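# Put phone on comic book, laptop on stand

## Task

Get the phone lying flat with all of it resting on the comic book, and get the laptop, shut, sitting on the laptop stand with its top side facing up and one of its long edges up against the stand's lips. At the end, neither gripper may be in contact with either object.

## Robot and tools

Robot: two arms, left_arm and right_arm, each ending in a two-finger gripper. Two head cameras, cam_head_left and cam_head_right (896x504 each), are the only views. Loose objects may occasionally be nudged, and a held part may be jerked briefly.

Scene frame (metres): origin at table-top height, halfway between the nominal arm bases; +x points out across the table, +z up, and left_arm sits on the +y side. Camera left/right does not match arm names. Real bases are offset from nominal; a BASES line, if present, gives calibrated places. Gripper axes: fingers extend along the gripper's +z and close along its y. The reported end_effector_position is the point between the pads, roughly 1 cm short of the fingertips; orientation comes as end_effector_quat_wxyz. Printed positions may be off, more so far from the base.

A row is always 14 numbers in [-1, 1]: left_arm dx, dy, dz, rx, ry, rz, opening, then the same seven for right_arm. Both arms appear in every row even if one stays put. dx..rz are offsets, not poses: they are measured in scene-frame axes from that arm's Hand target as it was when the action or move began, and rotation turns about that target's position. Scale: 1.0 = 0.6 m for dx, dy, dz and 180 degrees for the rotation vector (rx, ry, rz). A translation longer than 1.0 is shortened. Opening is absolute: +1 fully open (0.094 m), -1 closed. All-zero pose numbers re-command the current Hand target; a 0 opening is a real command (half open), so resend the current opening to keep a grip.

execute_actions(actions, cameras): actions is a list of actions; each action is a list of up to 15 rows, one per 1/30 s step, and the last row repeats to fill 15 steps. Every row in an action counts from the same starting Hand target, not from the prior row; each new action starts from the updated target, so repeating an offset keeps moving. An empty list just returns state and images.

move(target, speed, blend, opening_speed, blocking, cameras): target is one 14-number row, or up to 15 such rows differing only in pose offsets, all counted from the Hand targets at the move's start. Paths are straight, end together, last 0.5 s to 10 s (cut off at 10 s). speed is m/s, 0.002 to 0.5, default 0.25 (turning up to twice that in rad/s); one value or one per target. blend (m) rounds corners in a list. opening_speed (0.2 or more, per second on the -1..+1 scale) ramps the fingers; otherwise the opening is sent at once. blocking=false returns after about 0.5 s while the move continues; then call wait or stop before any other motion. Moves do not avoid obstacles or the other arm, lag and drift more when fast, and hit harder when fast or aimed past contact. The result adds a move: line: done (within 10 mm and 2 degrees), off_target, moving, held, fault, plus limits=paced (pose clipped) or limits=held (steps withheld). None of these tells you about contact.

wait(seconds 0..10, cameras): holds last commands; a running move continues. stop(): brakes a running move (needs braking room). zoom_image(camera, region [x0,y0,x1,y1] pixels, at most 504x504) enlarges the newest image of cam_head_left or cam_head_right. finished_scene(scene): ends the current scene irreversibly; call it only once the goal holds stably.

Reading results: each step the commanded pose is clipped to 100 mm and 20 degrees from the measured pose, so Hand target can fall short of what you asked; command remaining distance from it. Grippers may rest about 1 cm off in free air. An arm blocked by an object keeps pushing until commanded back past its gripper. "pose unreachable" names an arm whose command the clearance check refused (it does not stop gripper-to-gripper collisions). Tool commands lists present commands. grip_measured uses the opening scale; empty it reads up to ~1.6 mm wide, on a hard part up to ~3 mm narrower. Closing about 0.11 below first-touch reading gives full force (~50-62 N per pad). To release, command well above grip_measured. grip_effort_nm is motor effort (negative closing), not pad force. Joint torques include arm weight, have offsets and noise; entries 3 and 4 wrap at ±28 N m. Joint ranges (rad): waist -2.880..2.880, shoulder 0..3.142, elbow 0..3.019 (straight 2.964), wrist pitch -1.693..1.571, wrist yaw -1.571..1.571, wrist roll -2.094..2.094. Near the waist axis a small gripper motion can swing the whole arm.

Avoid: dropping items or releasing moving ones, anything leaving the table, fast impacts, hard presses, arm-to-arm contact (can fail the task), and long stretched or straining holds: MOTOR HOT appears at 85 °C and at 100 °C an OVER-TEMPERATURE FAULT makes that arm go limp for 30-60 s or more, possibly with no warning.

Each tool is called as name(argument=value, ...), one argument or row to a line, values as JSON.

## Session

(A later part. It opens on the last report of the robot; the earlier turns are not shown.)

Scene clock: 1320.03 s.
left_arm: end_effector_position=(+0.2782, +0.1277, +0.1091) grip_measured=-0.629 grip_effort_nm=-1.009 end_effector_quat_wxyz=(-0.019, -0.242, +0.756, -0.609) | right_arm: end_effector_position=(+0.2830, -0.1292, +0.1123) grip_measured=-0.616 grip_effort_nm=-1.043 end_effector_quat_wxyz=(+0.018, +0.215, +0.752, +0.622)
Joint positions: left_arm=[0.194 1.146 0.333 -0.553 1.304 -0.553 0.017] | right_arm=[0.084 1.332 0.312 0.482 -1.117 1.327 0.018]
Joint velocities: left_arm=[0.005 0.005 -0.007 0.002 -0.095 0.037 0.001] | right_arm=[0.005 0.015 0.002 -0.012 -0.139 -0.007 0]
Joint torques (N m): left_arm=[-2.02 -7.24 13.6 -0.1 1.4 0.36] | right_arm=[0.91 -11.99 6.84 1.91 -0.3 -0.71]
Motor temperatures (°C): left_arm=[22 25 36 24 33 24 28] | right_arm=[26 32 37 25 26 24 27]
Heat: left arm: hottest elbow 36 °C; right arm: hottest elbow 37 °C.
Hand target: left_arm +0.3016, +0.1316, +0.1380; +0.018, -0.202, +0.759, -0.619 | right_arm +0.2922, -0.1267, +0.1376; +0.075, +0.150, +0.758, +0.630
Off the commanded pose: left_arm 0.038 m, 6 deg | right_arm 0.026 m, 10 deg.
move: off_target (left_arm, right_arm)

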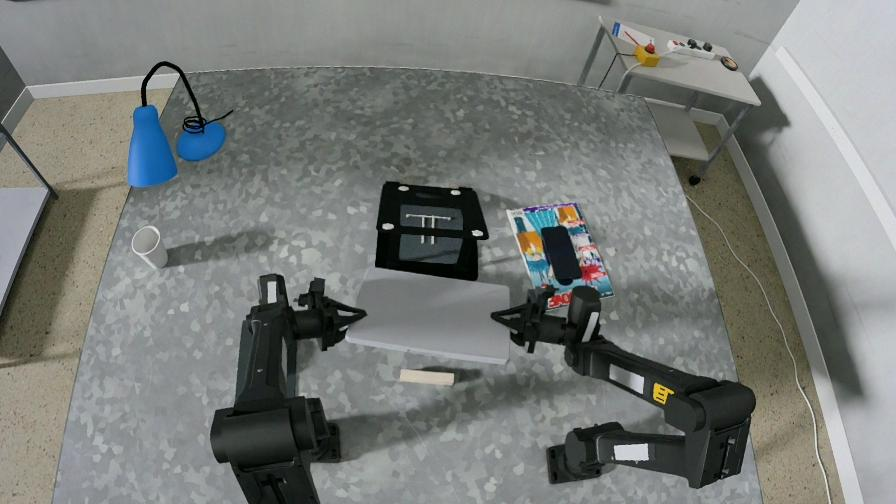

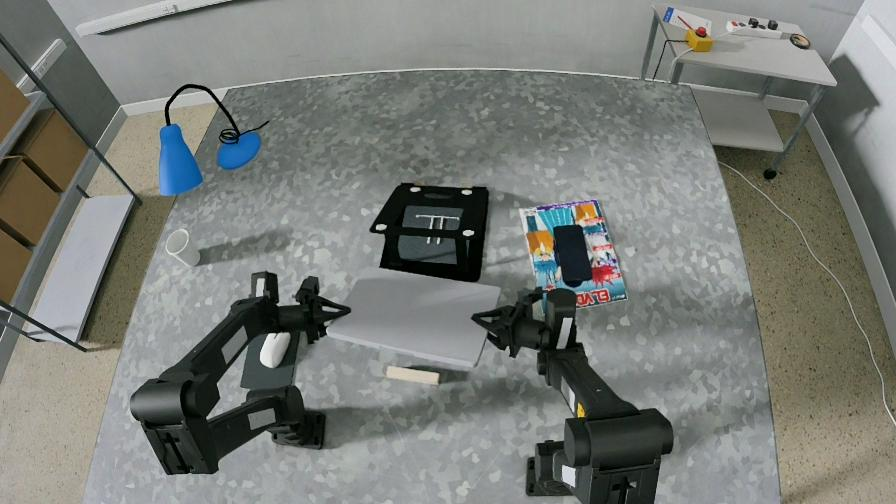

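move(
  target=[-0.05,0,0.2,0,0.05,0.03,-0.8,0.0,0,0.2,0,0.05,0.03,-0.8],
  speed=0.1,
)

zoom_image(
  camera="cam_head_left",
  region=[320, 180, 600, 400],
)

zoom_image(
  camera="cam_head_right",
  region=[300, 180, 580, 400],
)

Scene clock: 1328.53 s.
left_arm: end_effector_position=(+0.2437, +0.1258, +0.1984) grip_measured=-0.633 grip_effort_nm=-1.009 end_effector_quat_wxyz=(-0.068, -0.332, +0.740, -0.581) | right_arm: end_effector_position=(+0.2657, -0.1318, +0.1979) grip_measured=-0.621 grip_effort_nm=-1.038 end_effector_quat_wxyz=(-0.092, +0.251, +0.755, +0.599)
Joint positions: left_arm=[0.209 0.734 0.443 -1.081 1.243 -0.749 0.017] | right_arm=[0.058 1.04 0.517 -0.353 -1.217 1.199 0.018]
Joint velocities: left_arm=[-0.005 -0.015 -0.002 -0.012 -0.007 -0.051 0] | right_arm=[0.005 -0.005 -0.002 0.002 -0.066 -0.037 0]
Joint torques (N m): left_arm=[-1.2 -3.6 21.79 0.4 1.51 0.3] | right_arm=[0.97 -9.76 15.68 1.31 -0.63 -0.68]
Motor temperatures (°C): left_arm=[22 25 38 24 34 24 28] | right_arm=[26 32 38 25 26 24 27]
Heat: left arm: hottest elbow 38 °C; right arm: hottest elbow 38 °C.
Hand target: left_arm +0.2719, +0.1329, +0.2571; -0.013, -0.286, +0.748, -0.600 | right_arm +0.2954, -0.1264, +0.2579; -0.014, +0.164, +0.767, +0.621
Off the commanded pose: left_arm 0.066 m, 9 deg | right_arm 0.066 m, 14 deg.
move: off_target (left_arm, right_arm)

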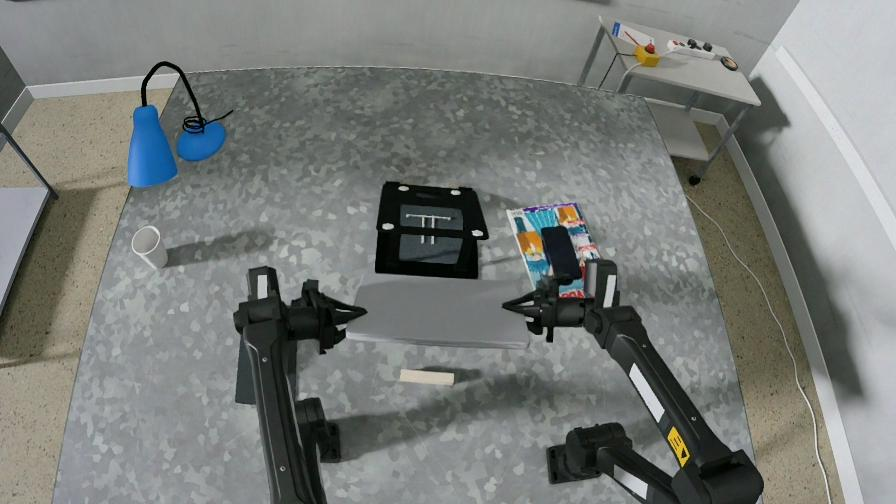

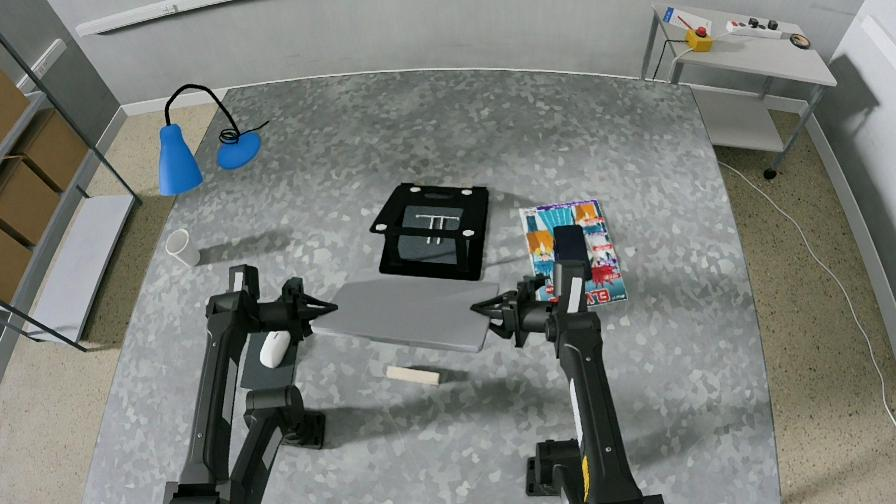

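Scaled by 1.800.

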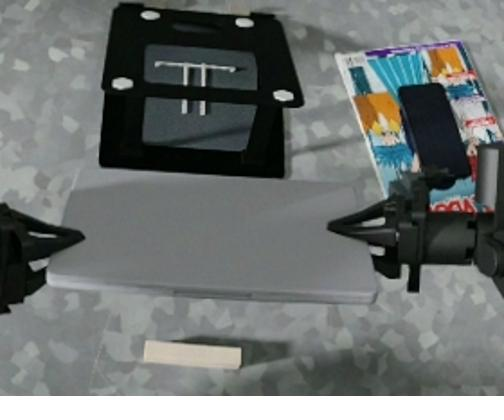

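Scaled by 1.800.

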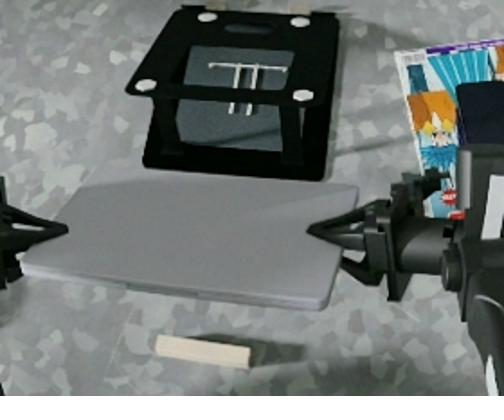

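move(
  target=[0.03,0.03,0.14,0,0,0,-0.8,0.03,0.03,0.14,0,0,0,-0.8],
  speed=0.1,
)

zoom_image(
  camera="cam_head_left",
  region=[320, 180, 600, 400],
)

zoom_image(
  camera="cam_head_right",
  region=[300, 180, 580, 400],
)

Scene clock: 1342.77 s.
left_arm: end_effector_position=(+0.2684, +0.1438, +0.2837) grip_measured=-0.633 grip_effort_nm=-1.004 end_effector_quat_wxyz=(-0.068, -0.326, +0.740, -0.584) | right_arm: end_effector_position=(+0.2917, -0.1142, +0.2841) grip_measured=-0.621 grip_effort_nm=-1.043 end_effector_quat_wxyz=(-0.086, +0.241, +0.757, +0.601)
Joint positions: left_arm=[0.271 0.832 0.713 -1.453 1.257 -0.528 0.017] | right_arm=[0.111 1.001 0.722 -0.495 -1.186 1.286 0.018]
Joint velocities: left_arm=[-0.015 0.005 -0.007 -0.012 0.022 -0.022 0] | right_arm=[-0.005 -0.015 -0.017 0.007 0.066 -0.051 0.001]
Joint torques (N m): left_arm=[-0.97 -4.19 22.17 -0.35 1.54 0.23] | right_arm=[0.91 -8.12 16.62 1.58 -0.3 -0.68]
Motor temperatures (°C): left_arm=[22 25 43 24 35 24 28] | right_arm=[26 32 42 25 26 25 27]
Heat: left arm: hottest elbow 43 °C; right arm: hottest elbow 42 °C.
Hand target: left_arm +0.2895, +0.1513, +0.3410; -0.013, -0.285, +0.748, -0.599 | right_arm +0.3151, -0.1079, +0.3413; -0.014, +0.164, +0.767, +0.620
Off the commanded pose: left_arm 0.062 m, 8 deg | right_arm 0.062 m, 12 deg.
move: off_target (left_arm, right_arm)

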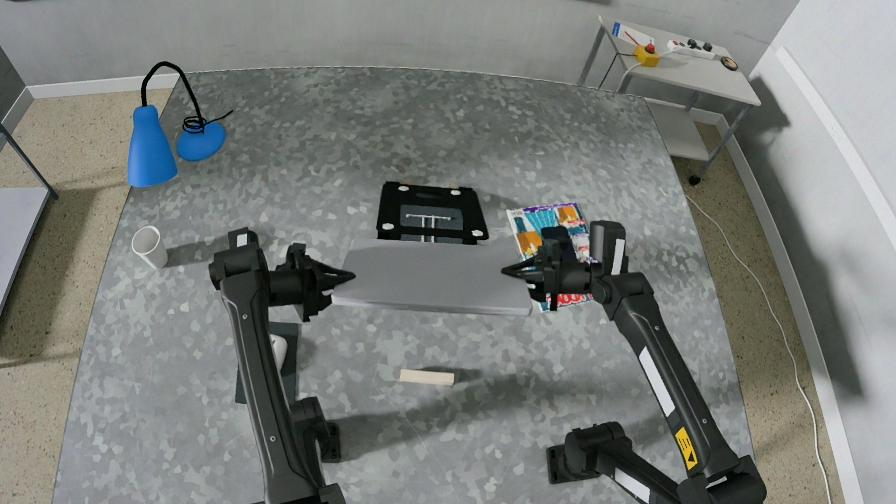

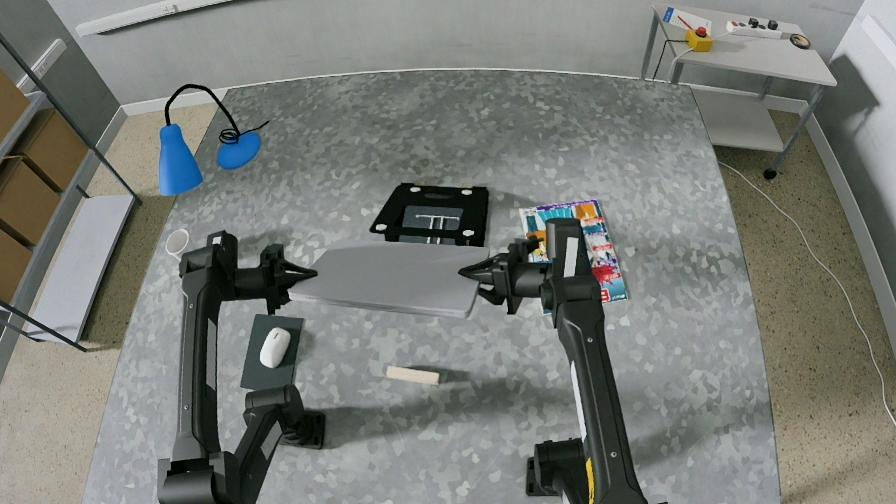

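Scaled by 1.800.

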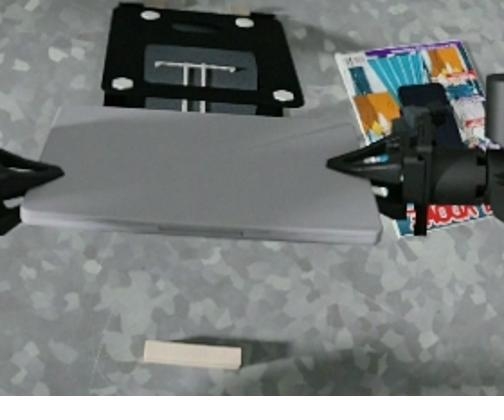

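Scaled by 1.800.

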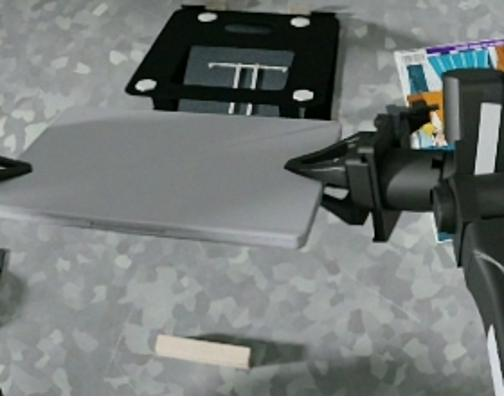

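move(
  target=[0.25,0,0.01,0,0,0,-0.8,0.25,0,0.01,0,0,0,-0.8],
  speed=0.12,
)

zoom_image(
  camera="cam_head_left",
  region=[300, 120, 600, 340],
)

zoom_image(
  camera="cam_head_right",
  region=[280, 120, 580, 340],
)

Scene clock: 1357.17 s.
left_arm: end_effector_position=(+0.4100, +0.1510, +0.2840) grip_measured=-0.633 grip_effort_nm=-1.004 end_effector_quat_wxyz=(-0.070, -0.336, +0.738, -0.581) | right_arm: end_effector_position=(+0.4323, -0.1050, +0.2845) grip_measured=-0.621 grip_effort_nm=-1.038 end_effector_quat_wxyz=(-0.098, +0.244, +0.757, +0.598)
Joint positions: left_arm=[0.165 1.182 0.921 -0.98 1.231 -0.896 0.017] | right_arm=[0.093 1.414 1.067 -0.495 -1.208 1.236 0.018]
Joint velocities: left_arm=[0.005 -0.005 0.002 -0.007 -0.022 -0.007 -0.001] | right_arm=[-0.024 -0.005 -0.017 -0.017 0.022 -0.007 0]
Joint torques (N m): left_arm=[-2.14 -11.52 22.08 1.43 1.17 -0.01] | right_arm=[-0.85 -15.15 16.76 1.58 -0.6 -0.84]
Motor temperatures (°C): left_arm=[22 25 47 24 35 24 29] | right_arm=[26 32 52 25 26 25 27]
Heat: left arm: hottest elbow 47 °C; right arm: hottest elbow 52 °C.
Hand target: left_arm +0.4396, +0.1506, +0.3487; -0.012, -0.286, +0.747, -0.600 | right_arm +0.4654, -0.1100, +0.3444; -0.014, +0.163, +0.767, +0.621
Off the commanded pose: left_arm 0.070 m, 9 deg | right_arm 0.071 m, 14 deg.
move: off_target (left_arm, right_arm)

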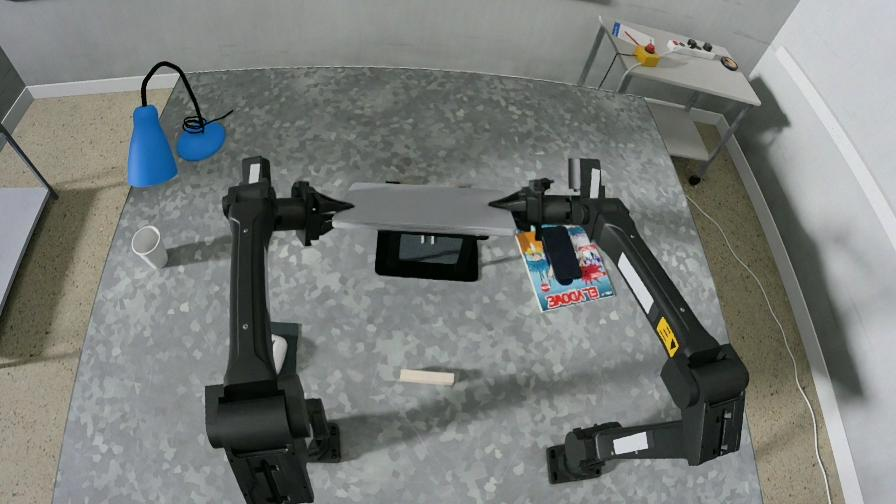

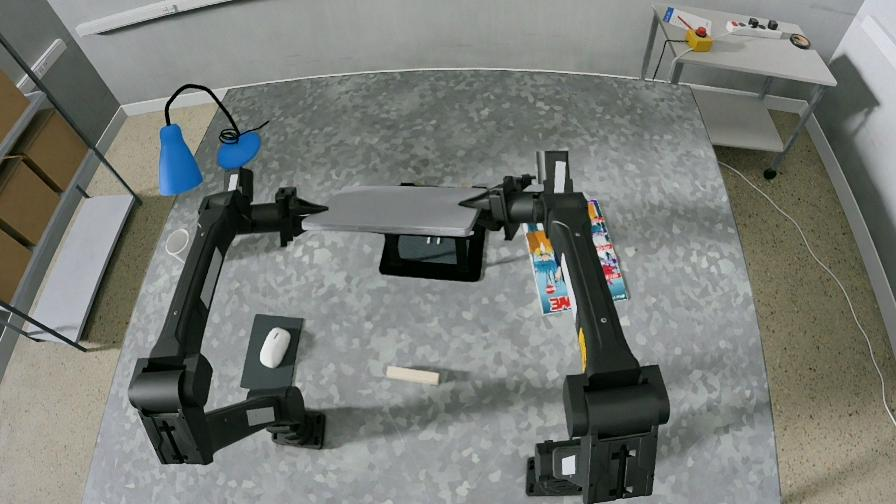

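Scaled by 1.680.

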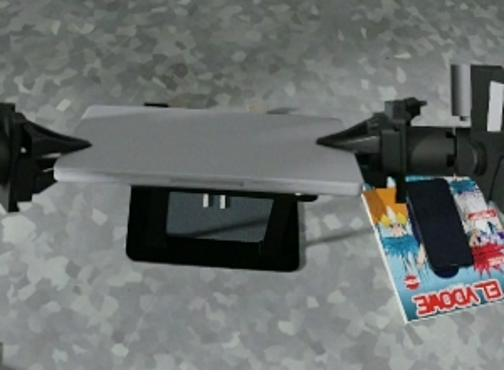

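Scaled by 1.680.

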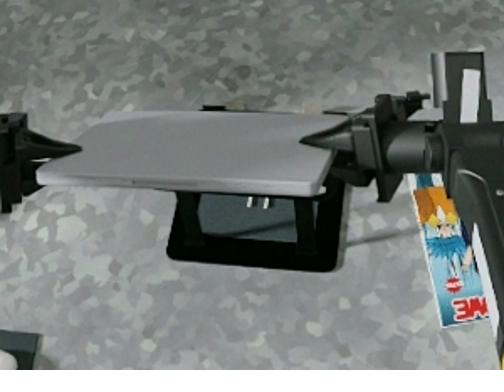

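move(
  target=[0.15,-0.02,-0.1,0,0,0,-0.8,0.15,-0.02,-0.1,0,0,0,-0.8],
  speed=0.1,
)

zoom_image(
  camera="cam_head_left",
  region=[300, 120, 600, 340],
)

zoom_image(
  camera="cam_head_right",
  region=[280, 120, 580, 340],
)

Scene clock: 1370.90 s.
left_arm: end_effector_position=(+0.4909, +0.1386, +0.2207) grip_measured=-0.633 grip_effort_nm=-1.009 end_effector_quat_wxyz=(-0.074, -0.342, +0.739, -0.576) | right_arm: end_effector_position=(+0.5139, -0.1159, +0.2217) grip_measured=-0.621 grip_effort_nm=-1.038 end_effector_quat_wxyz=(-0.104, +0.250, +0.756, +0.596)
Joint positions: left_arm=[0.096 1.434 0.965 -0.621 1.195 -1.073 0.017] | right_arm=[0.057 1.689 1.223 -0.466 -1.23 1.16 0.018]
Joint velocities: left_arm=[-0.005 0.005 -0.002 -0.022 0.037 -0.007 0.001] | right_arm=[-0.015 -0.005 -0.002 -0.012 0.022 -0.066 0]
Joint torques (N m): left_arm=[-2.26 -15.85 21.37 1.91 1.06 0] | right_arm=[-0.97 -20.42 16.16 1.98 -0.76 -0.85]
Motor temperatures (°C): left_arm=[22 25 52 24 35 24 29] | right_arm=[26 33 53 25 26 25 28]
Heat: left arm: hottest elbow 52 °C; right arm: hottest elbow 53 °C.
Hand target: left_arm +0.5297, +0.1375, +0.2896; -0.012, -0.286, +0.747, -0.600 | right_arm +0.5540, -0.1235, +0.2827; -0.014, +0.163, +0.767, +0.621
Off the commanded pose: left_arm 0.078 m, 10 deg | right_arm 0.075 m, 15 deg.
move: off_target (left_arm, right_arm)

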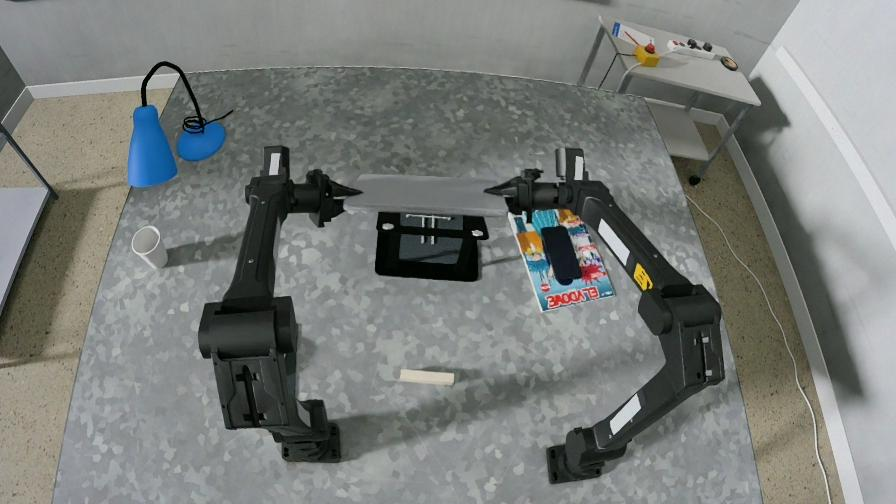

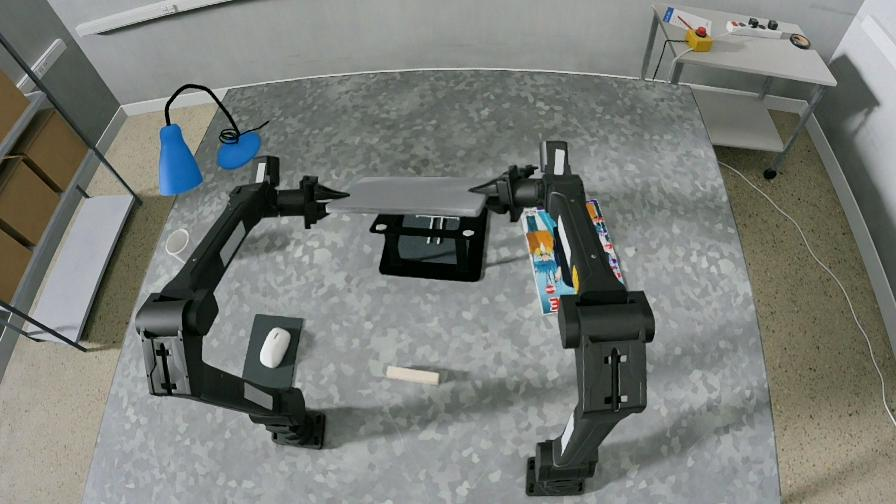

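Scaled by 1.680.

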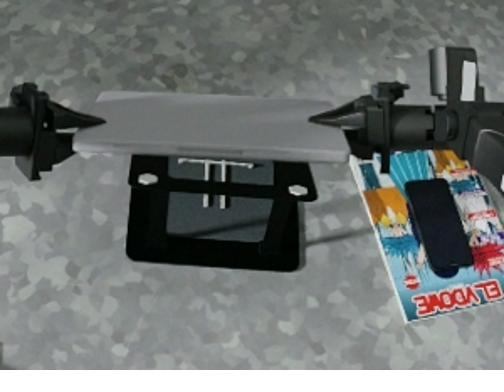

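Scaled by 1.680.

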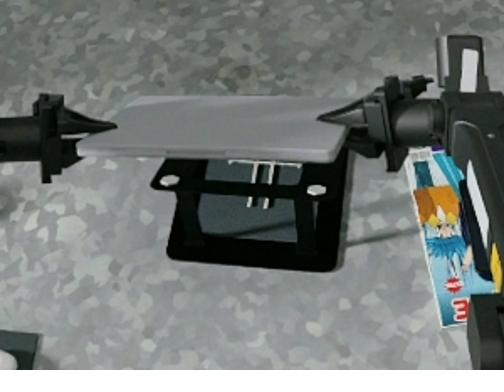

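move(
  target=[0.033,-0.03,-0.09,0,0,0,-0.8,0.02,-0.03,-0.11,0,0,0,-0.8],
  speed=0.08,
)

zoom_image(
  camera="cam_head_left",
  region=[320, 150, 540, 300],
)

zoom_image(
  camera="cam_head_right",
  region=[320, 150, 540, 300],
)

Scene clock: 1380.23 s.
left_arm: end_effector_position=(+0.5222, +0.1178, +0.1841) grip_measured=-0.634 grip_effort_nm=-1.009 end_effector_quat_wxyz=(-0.061, -0.325, +0.746, -0.579) | right_arm: end_effector_position=(+0.5351, -0.1370, +0.1764) grip_measured=-0.614 grip_effort_nm=-1.043 end_effector_quat_wxyz=(-0.090, +0.246, +0.752, +0.605)
Joint positions: left_arm=[0.041 1.547 0.965 -0.389 1.169 -1.156 0.017] | right_arm=[0.015 1.79 1.223 -0.382 -1.254 1.11 0.018]
Joint velocities: left_arm=[-0.005 -0.005 -0.017 0.012 0.007 -0.037 0] | right_arm=[-0.005 -0.005 0.007 0.002 -0.037 -0.11 0.001]
Joint torques (N m): left_arm=[-1.14 -18.08 16.25 2.35 0.84 -0.11] | right_arm=[-0.38 -20.42 13.2 1.99 -0.76 -0.93]
Motor temperatures (°C): left_arm=[22 26 54 24 34 24 29] | right_arm=[26 34 53 25 26 25 28]
Heat: left arm: hottest elbow 54 °C; right arm: hottest elbow 53 °C.
Hand target: left_arm +0.5494, +0.1192, +0.2361; -0.011, -0.286, +0.746, -0.601 | right_arm +0.5645, -0.1425, +0.2163; -0.013, +0.164, +0.766, +0.621
Off the commanded pose: left_arm 0.058 m, 8 deg | right_arm 0.051 m, 13 deg.
move: off_target (left_arm, right_arm)

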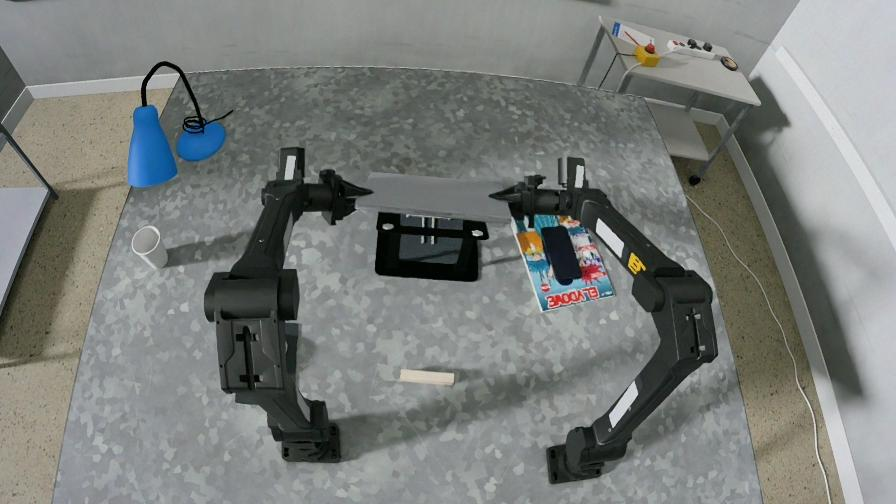

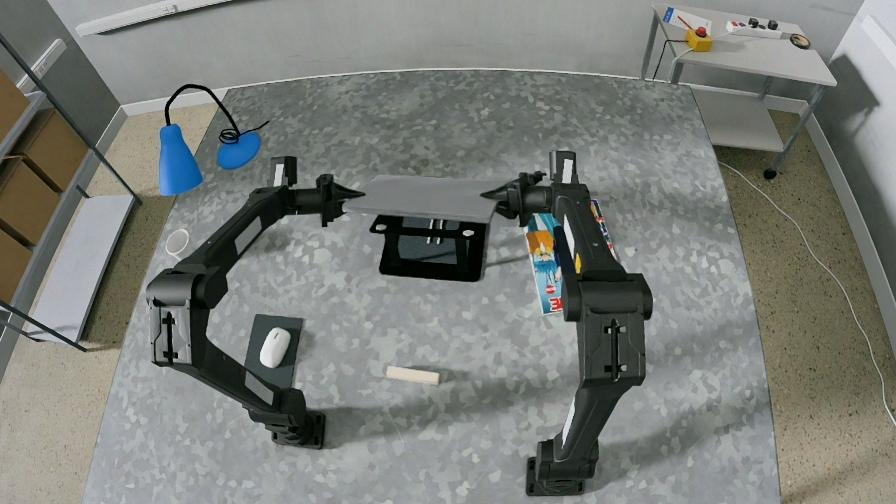

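Scaled by 2.291.

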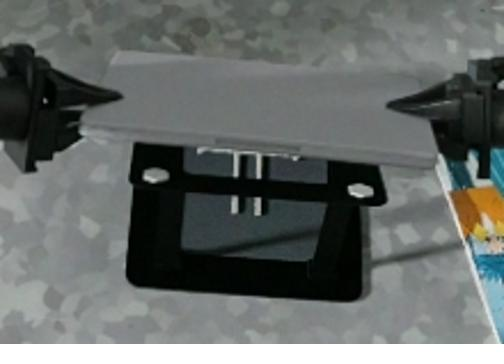

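Scaled by 2.291.

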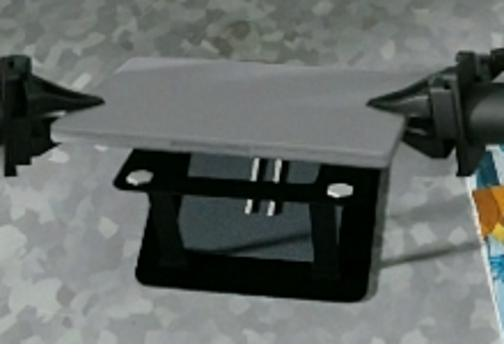

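move(
  target=[0,-0.01,-0.07,0,0,0,-0.8,-0.005,-0.01,-0.07,0,0,0,-0.8],
  speed=0.06,
)

zoom_image(
  camera="cam_head_left",
  region=[320, 150, 540, 300],
)

zoom_image(
  camera="cam_head_right",
  region=[320, 150, 540, 300],
)

Scene clock: 1387.70 s.
left_arm: end_effector_position=(+0.5346, +0.1115, +0.1581) grip_measured=-0.634 grip_effort_nm=-1.013 end_effector_quat_wxyz=(-0.048, -0.312, +0.748, -0.584) | right_arm: end_effector_position=(+0.5460, -0.1431, +0.1504) grip_measured=-0.613 grip_effort_nm=-1.038 end_effector_quat_wxyz=(-0.076, +0.236, +0.753, +0.609)
Joint positions: left_arm=[0.026 1.614 0.949 -0.244 1.163 -1.18 0.017] | right_arm=[0.004 1.849 1.223 -0.309 -1.259 1.087 0.018]
Joint velocities: left_arm=[0.005 0.005 -0.012 0.007 -0.007 -0.081 -0.001] | right_arm=[0.005 -0.024 -0.002 -0.012 0.037 0.022 -0.001]
Joint torques (N m): left_arm=[-1.44 -17.79 12.11 2.77 0.71 -0.14] | right_arm=[-0.38 -21.36 9.66 1.96 -0.82 -0.97]
Motor temperatures (°C): left_arm=[22 26 52 24 34 24 29] | right_arm=[26 35 55 25 26 26 28]
Heat: left arm: hottest elbow 52 °C; right arm: hottest elbow 55 °C.
Hand target: left_arm +0.5493, +0.1130, +0.1945; -0.011, -0.286, +0.746, -0.601 | right_arm +0.5605, -0.1488, +0.1744; -0.013, +0.164, +0.766, +0.621
Off the commanded pose: left_arm 0.039 m, 5 deg | right_arm 0.029 m, 11 deg.
move: off_target (left_arm, right_arm)

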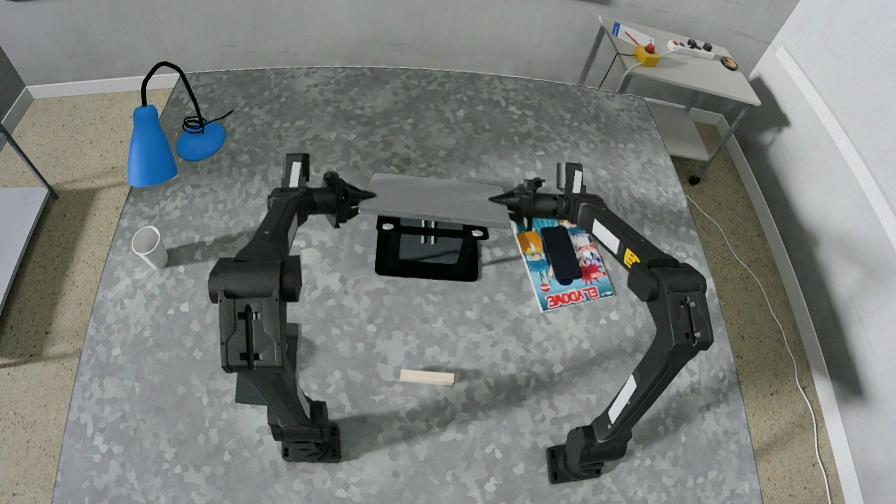

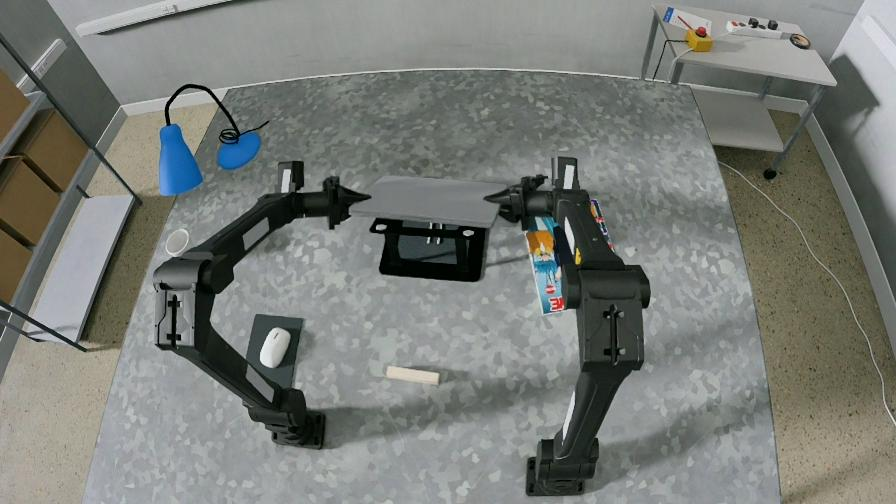

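Scaled by 2.291.

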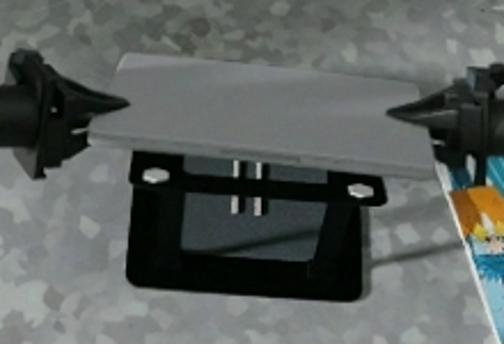

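Scaled by 2.291.

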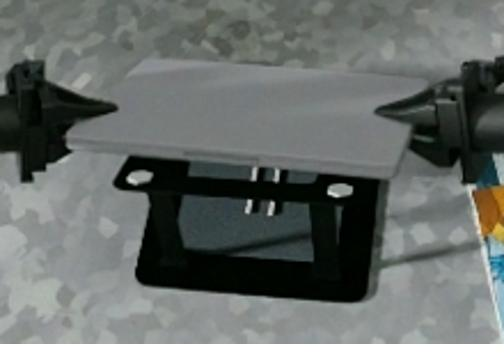

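move(
  target=[-0.045,0.004,-0.05,0,0,0,-0.8,-0.05,0.004,-0.05,0,0,0,-0.8],
  speed=0.06,
)

zoom_image(
  camera="cam_head_left",
  region=[320, 150, 540, 300],
)

zoom_image(
  camera="cam_head_right",
  region=[320, 150, 540, 300],
)

Scene clock: 1391.67 s.
left_arm: end_effector_position=(+0.5117, +0.1103, +0.1313) grip_measured=-0.634 grip_effort_nm=-1.004 end_effector_quat_wxyz=(-0.044, -0.309, +0.749, -0.585) | right_arm: end_effector_position=(+0.5253, -0.1432, +0.1244) grip_measured=-0.613 grip_effort_nm=-1.038 end_effector_quat_wxyz=(-0.070, +0.229, +0.755, +0.611)
Joint positions: left_arm=[0.026 1.614 0.856 -0.149 1.162 -1.173 0.017] | right_arm=[0.004 1.849 1.134 -0.213 -1.261 1.076 0.018]
Joint velocities: left_arm=[-0.034 -0.015 -0.002 0.002 0.066 0.051 0.001] | right_arm=[-0.015 -0.024 0.007 -0.002 -0.081 0.037 -0.001]
Joint torques (N m): left_arm=[0.03 -18.2 10.26 2.36 0.92 -0.07] | right_arm=[0.15 -21.95 7.08 2.04 -0.75 -0.9]
Motor temperatures (°C): left_arm=[22 26 51 24 34 24 29] | right_arm=[26 35 54 25 26 26 28]
Heat: left arm: hottest elbow 51 °C; right arm: hottest elbow 54 °C.
Hand target: left_arm +0.5224, +0.1157, +0.1645; -0.011, -0.286, +0.746, -0.601 | right_arm +0.5299, -0.1462, +0.1451; -0.013, +0.164, +0.766, +0.621
Off the commanded pose: left_arm 0.035 m, 5 deg | right_arm 0.021 m, 10 deg.
move: off_target (left_arm, right_arm)

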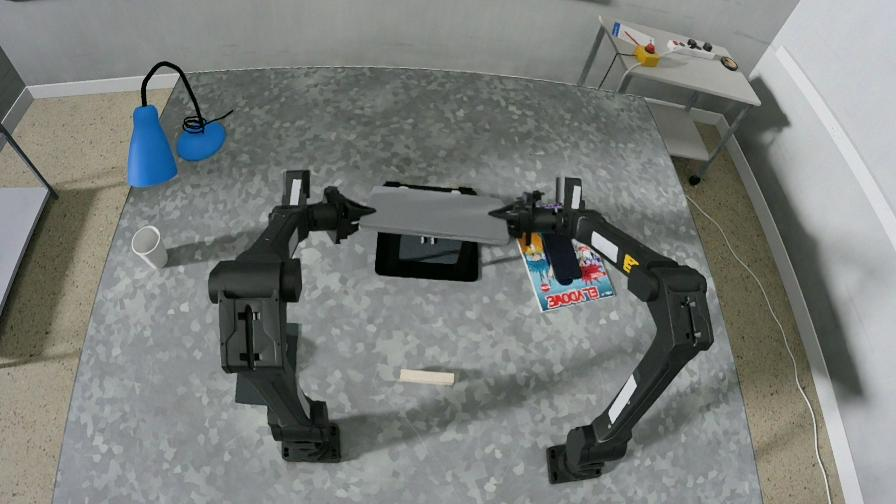

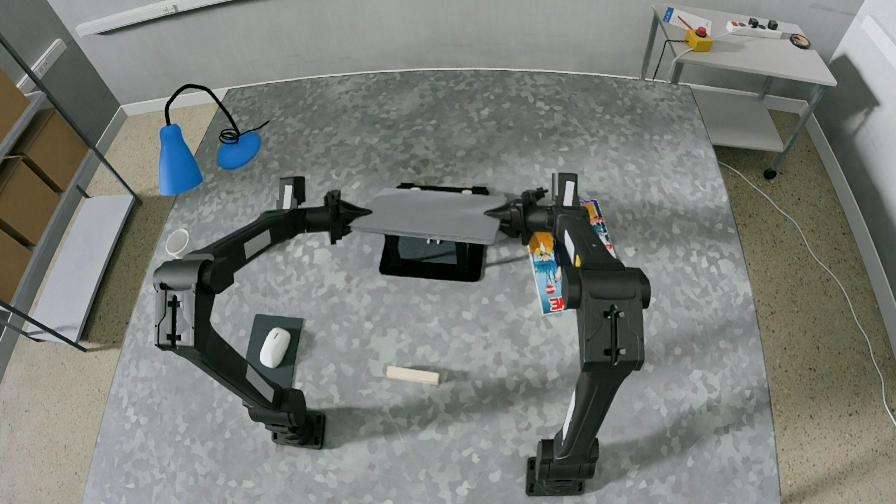

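Scaled by 2.291.

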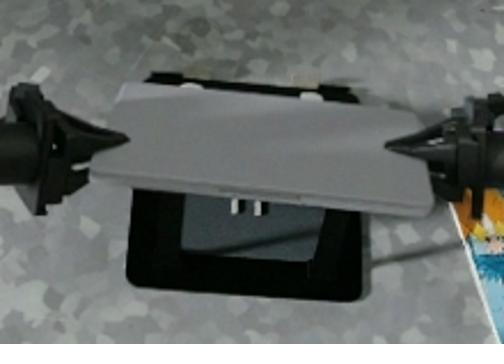

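Scaled by 2.291.

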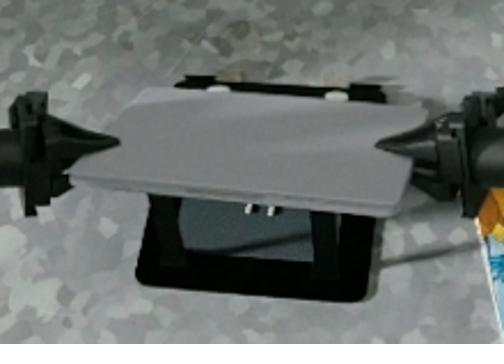

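move(
  target=[0.0,0.00,-0.035,0,0,0,-0.8,0.0,0.00,-0.035,0,0,0,-0.8],
  speed=0.05,
)

zoom_image(
  camera="cam_head_left",
  region=[320, 150, 540, 300],
)

zoom_image(
  camera="cam_head_right",
  region=[320, 150, 540, 300],
)

Scene clock: 1395.90 s.
left_arm: end_effector_position=(+0.5122, +0.1100, +0.1287) grip_measured=-0.634 grip_effort_nm=-1.004 end_effector_quat_wxyz=(-0.034, -0.299, +0.749, -0.590) | right_arm: end_effector_position=(+0.5255, -0.1431, +0.1211) grip_measured=-0.612 grip_effort_nm=-1.038 end_effector_quat_wxyz=(-0.060, +0.219, +0.755, +0.615)
Joint positions: left_arm=[0.026 1.621 0.843 -0.093 1.167 -1.177 0.017] | right_arm=[0.004 1.855 1.122 -0.163 -1.264 1.077 0.018]
Joint velocities: left_arm=[-0.015 0.015 -0.002 0.002 -0.022 -0.007 0.001] | right_arm=[-0.005 -0.005 -0.017 0.007 -0.022 0.007 0]
Joint torques (N m): left_arm=[0.09 -16.09 9.77 2.56 0.72 0.01] | right_arm=[-0.03 -19.55 6.79 2.28 -0.64 -0.9]
Motor temperatures (°C): left_arm=[22 26 50 24 34 24 29] | right_arm=[26 34 53 25 26 26 28]
Heat: left arm: hottest elbow 50 °C; right arm: hottest elbow 53 °C.
Hand target: left_arm +0.5223, +0.1156, +0.1435; -0.011, -0.286, +0.746, -0.601 | right_arm +0.5294, -0.1464, +0.1240; -0.013, +0.164, +0.766, +0.621
Off the commanded pose: left_arm 0.019 m, 3 deg | right_arm 0.006 m, 8 deg.
move: off_target (left_arm, right_arm)

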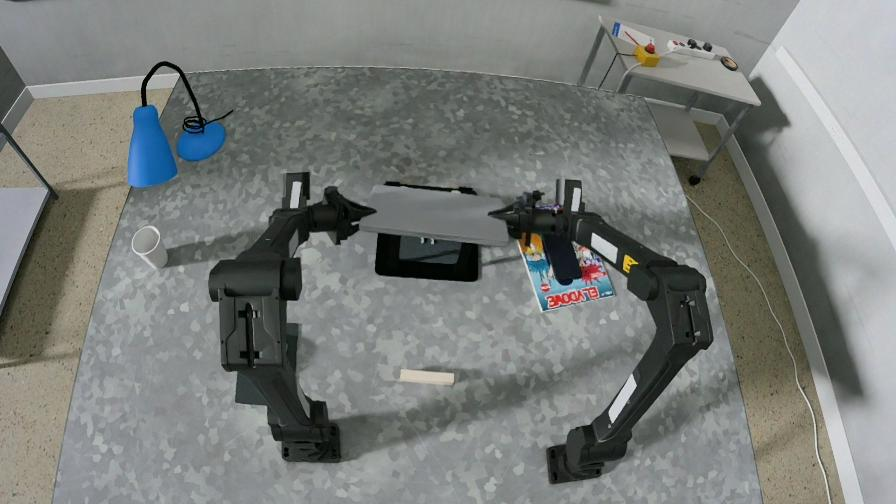

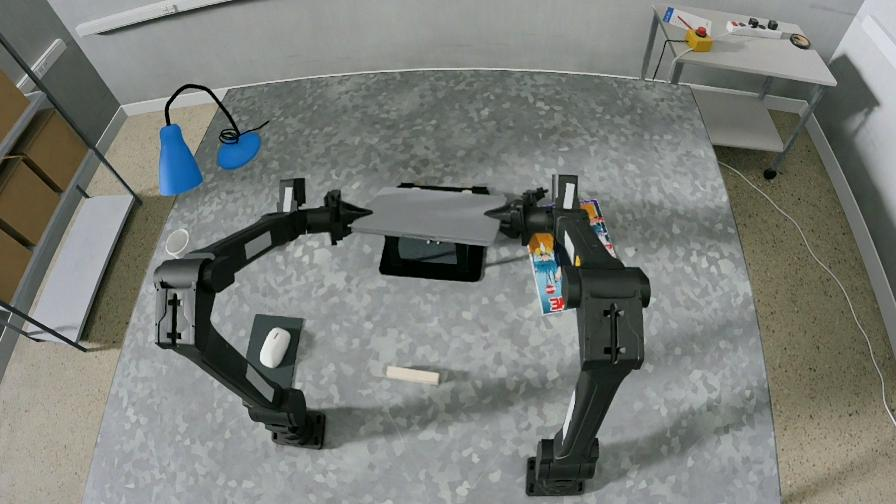

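Scaled by 2.291.

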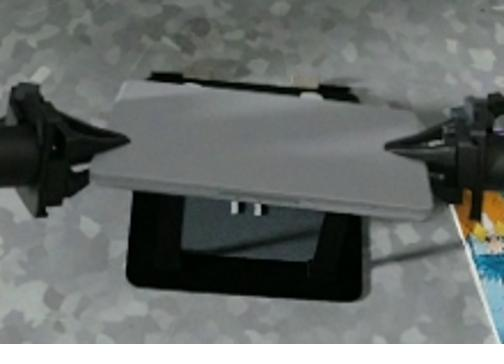

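Scaled by 2.291.

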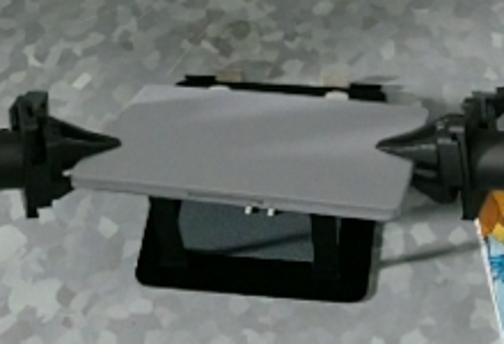

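move(
  target=[0.045,0.00,-0.035,0,0,0,-0.8,0.045,0.00,-0.035,0,0,0,-0.8],
  speed=0.05,
)

zoom_image(
  camera="cam_head_left",
  region=[320, 150, 540, 300],
)

zoom_image(
  camera="cam_head_right",
  region=[320, 150, 540, 300],
)

Scene clock: 1401.00 s.
left_arm: end_effector_position=(+0.5230, +0.1098, +0.1182) grip_measured=-0.642 grip_effort_nm=-1.004 end_effector_quat_wxyz=(-0.037, -0.299, +0.743, -0.598) | right_arm: end_effector_position=(+0.5362, -0.1423, +0.1097) grip_measured=-0.612 grip_effort_nm=-1.043 end_effector_quat_wxyz=(-0.061, +0.217, +0.751, +0.621)
Joint positions: left_arm=[0.027 1.673 0.857 -0.027 1.184 -1.21 0.017] | right_arm=[0.004 1.901 1.145 -0.118 -1.277 1.097 0.018]
Joint velocities: left_arm=[-0.005 -0.005 -0.012 0.002 -0.007 -0.051 0] | right_arm=[-0.005 -0.015 -0.007 -0.007 0.007 0.022 0]
Joint torques (N m): left_arm=[-1.14 -13.04 13.26 2.03 0.01 0.22] | right_arm=[-0.03 -16.67 9.77 1.85 -0.23 -0.97]
Motor temperatures (°C): left_arm=[22 26 49 24 33 24 29] | right_arm=[26 34 52 25 26 26 28]
Heat: left arm: hottest elbow 49 °C; right arm: hottest elbow 52 °C.
Hand target: left_arm +0.5494, +0.1153, +0.1227; -0.011, -0.286, +0.746, -0.601 | right_arm +0.5559, -0.1468, +0.1024; -0.013, +0.164, +0.766, +0.621
Off the commanded pose: left_arm 0.027 m, 3 deg | right_arm 0.022 m, 8 deg.
move: off_target (left_arm, right_arm)

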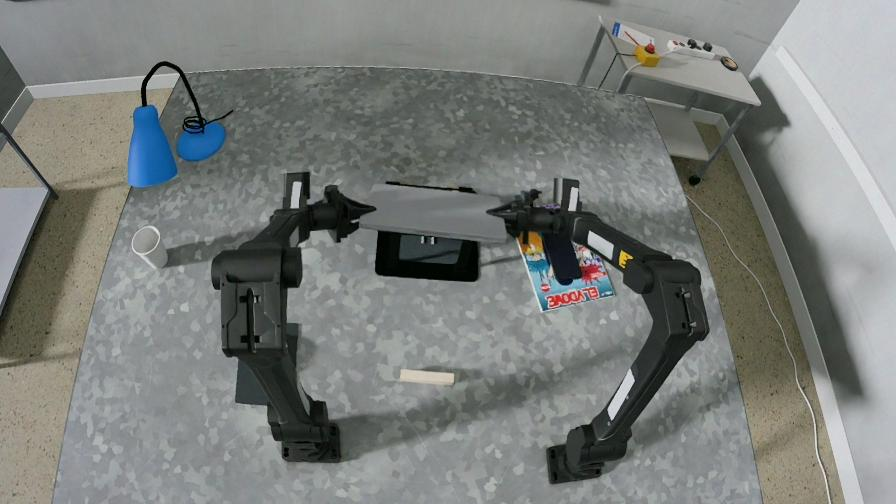

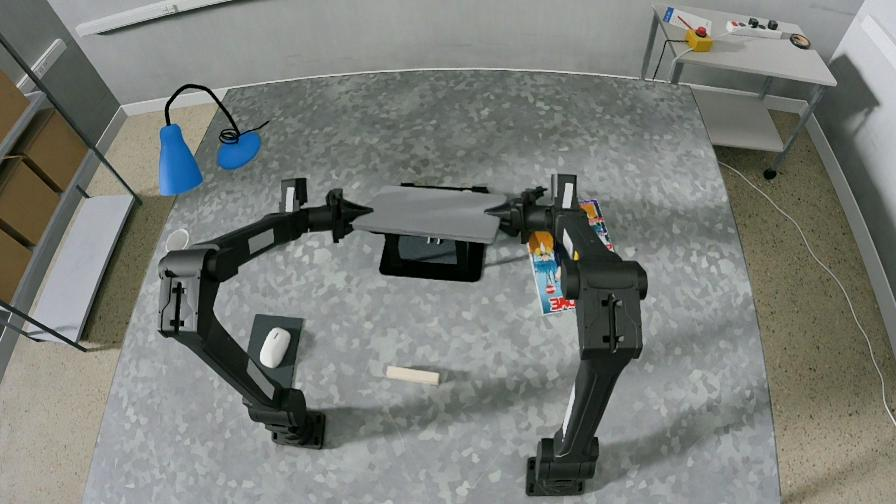

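Scaled by 2.291.

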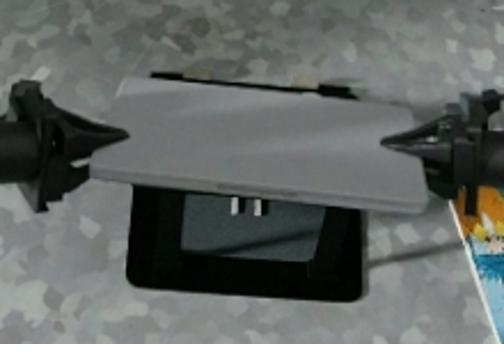

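Scaled by 2.291.

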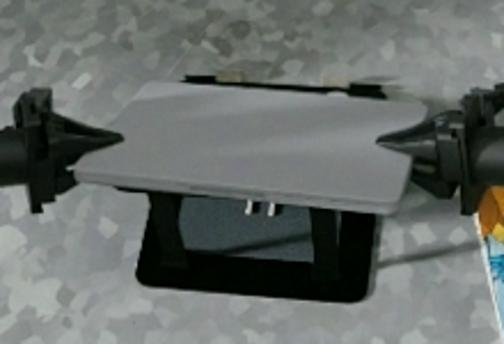

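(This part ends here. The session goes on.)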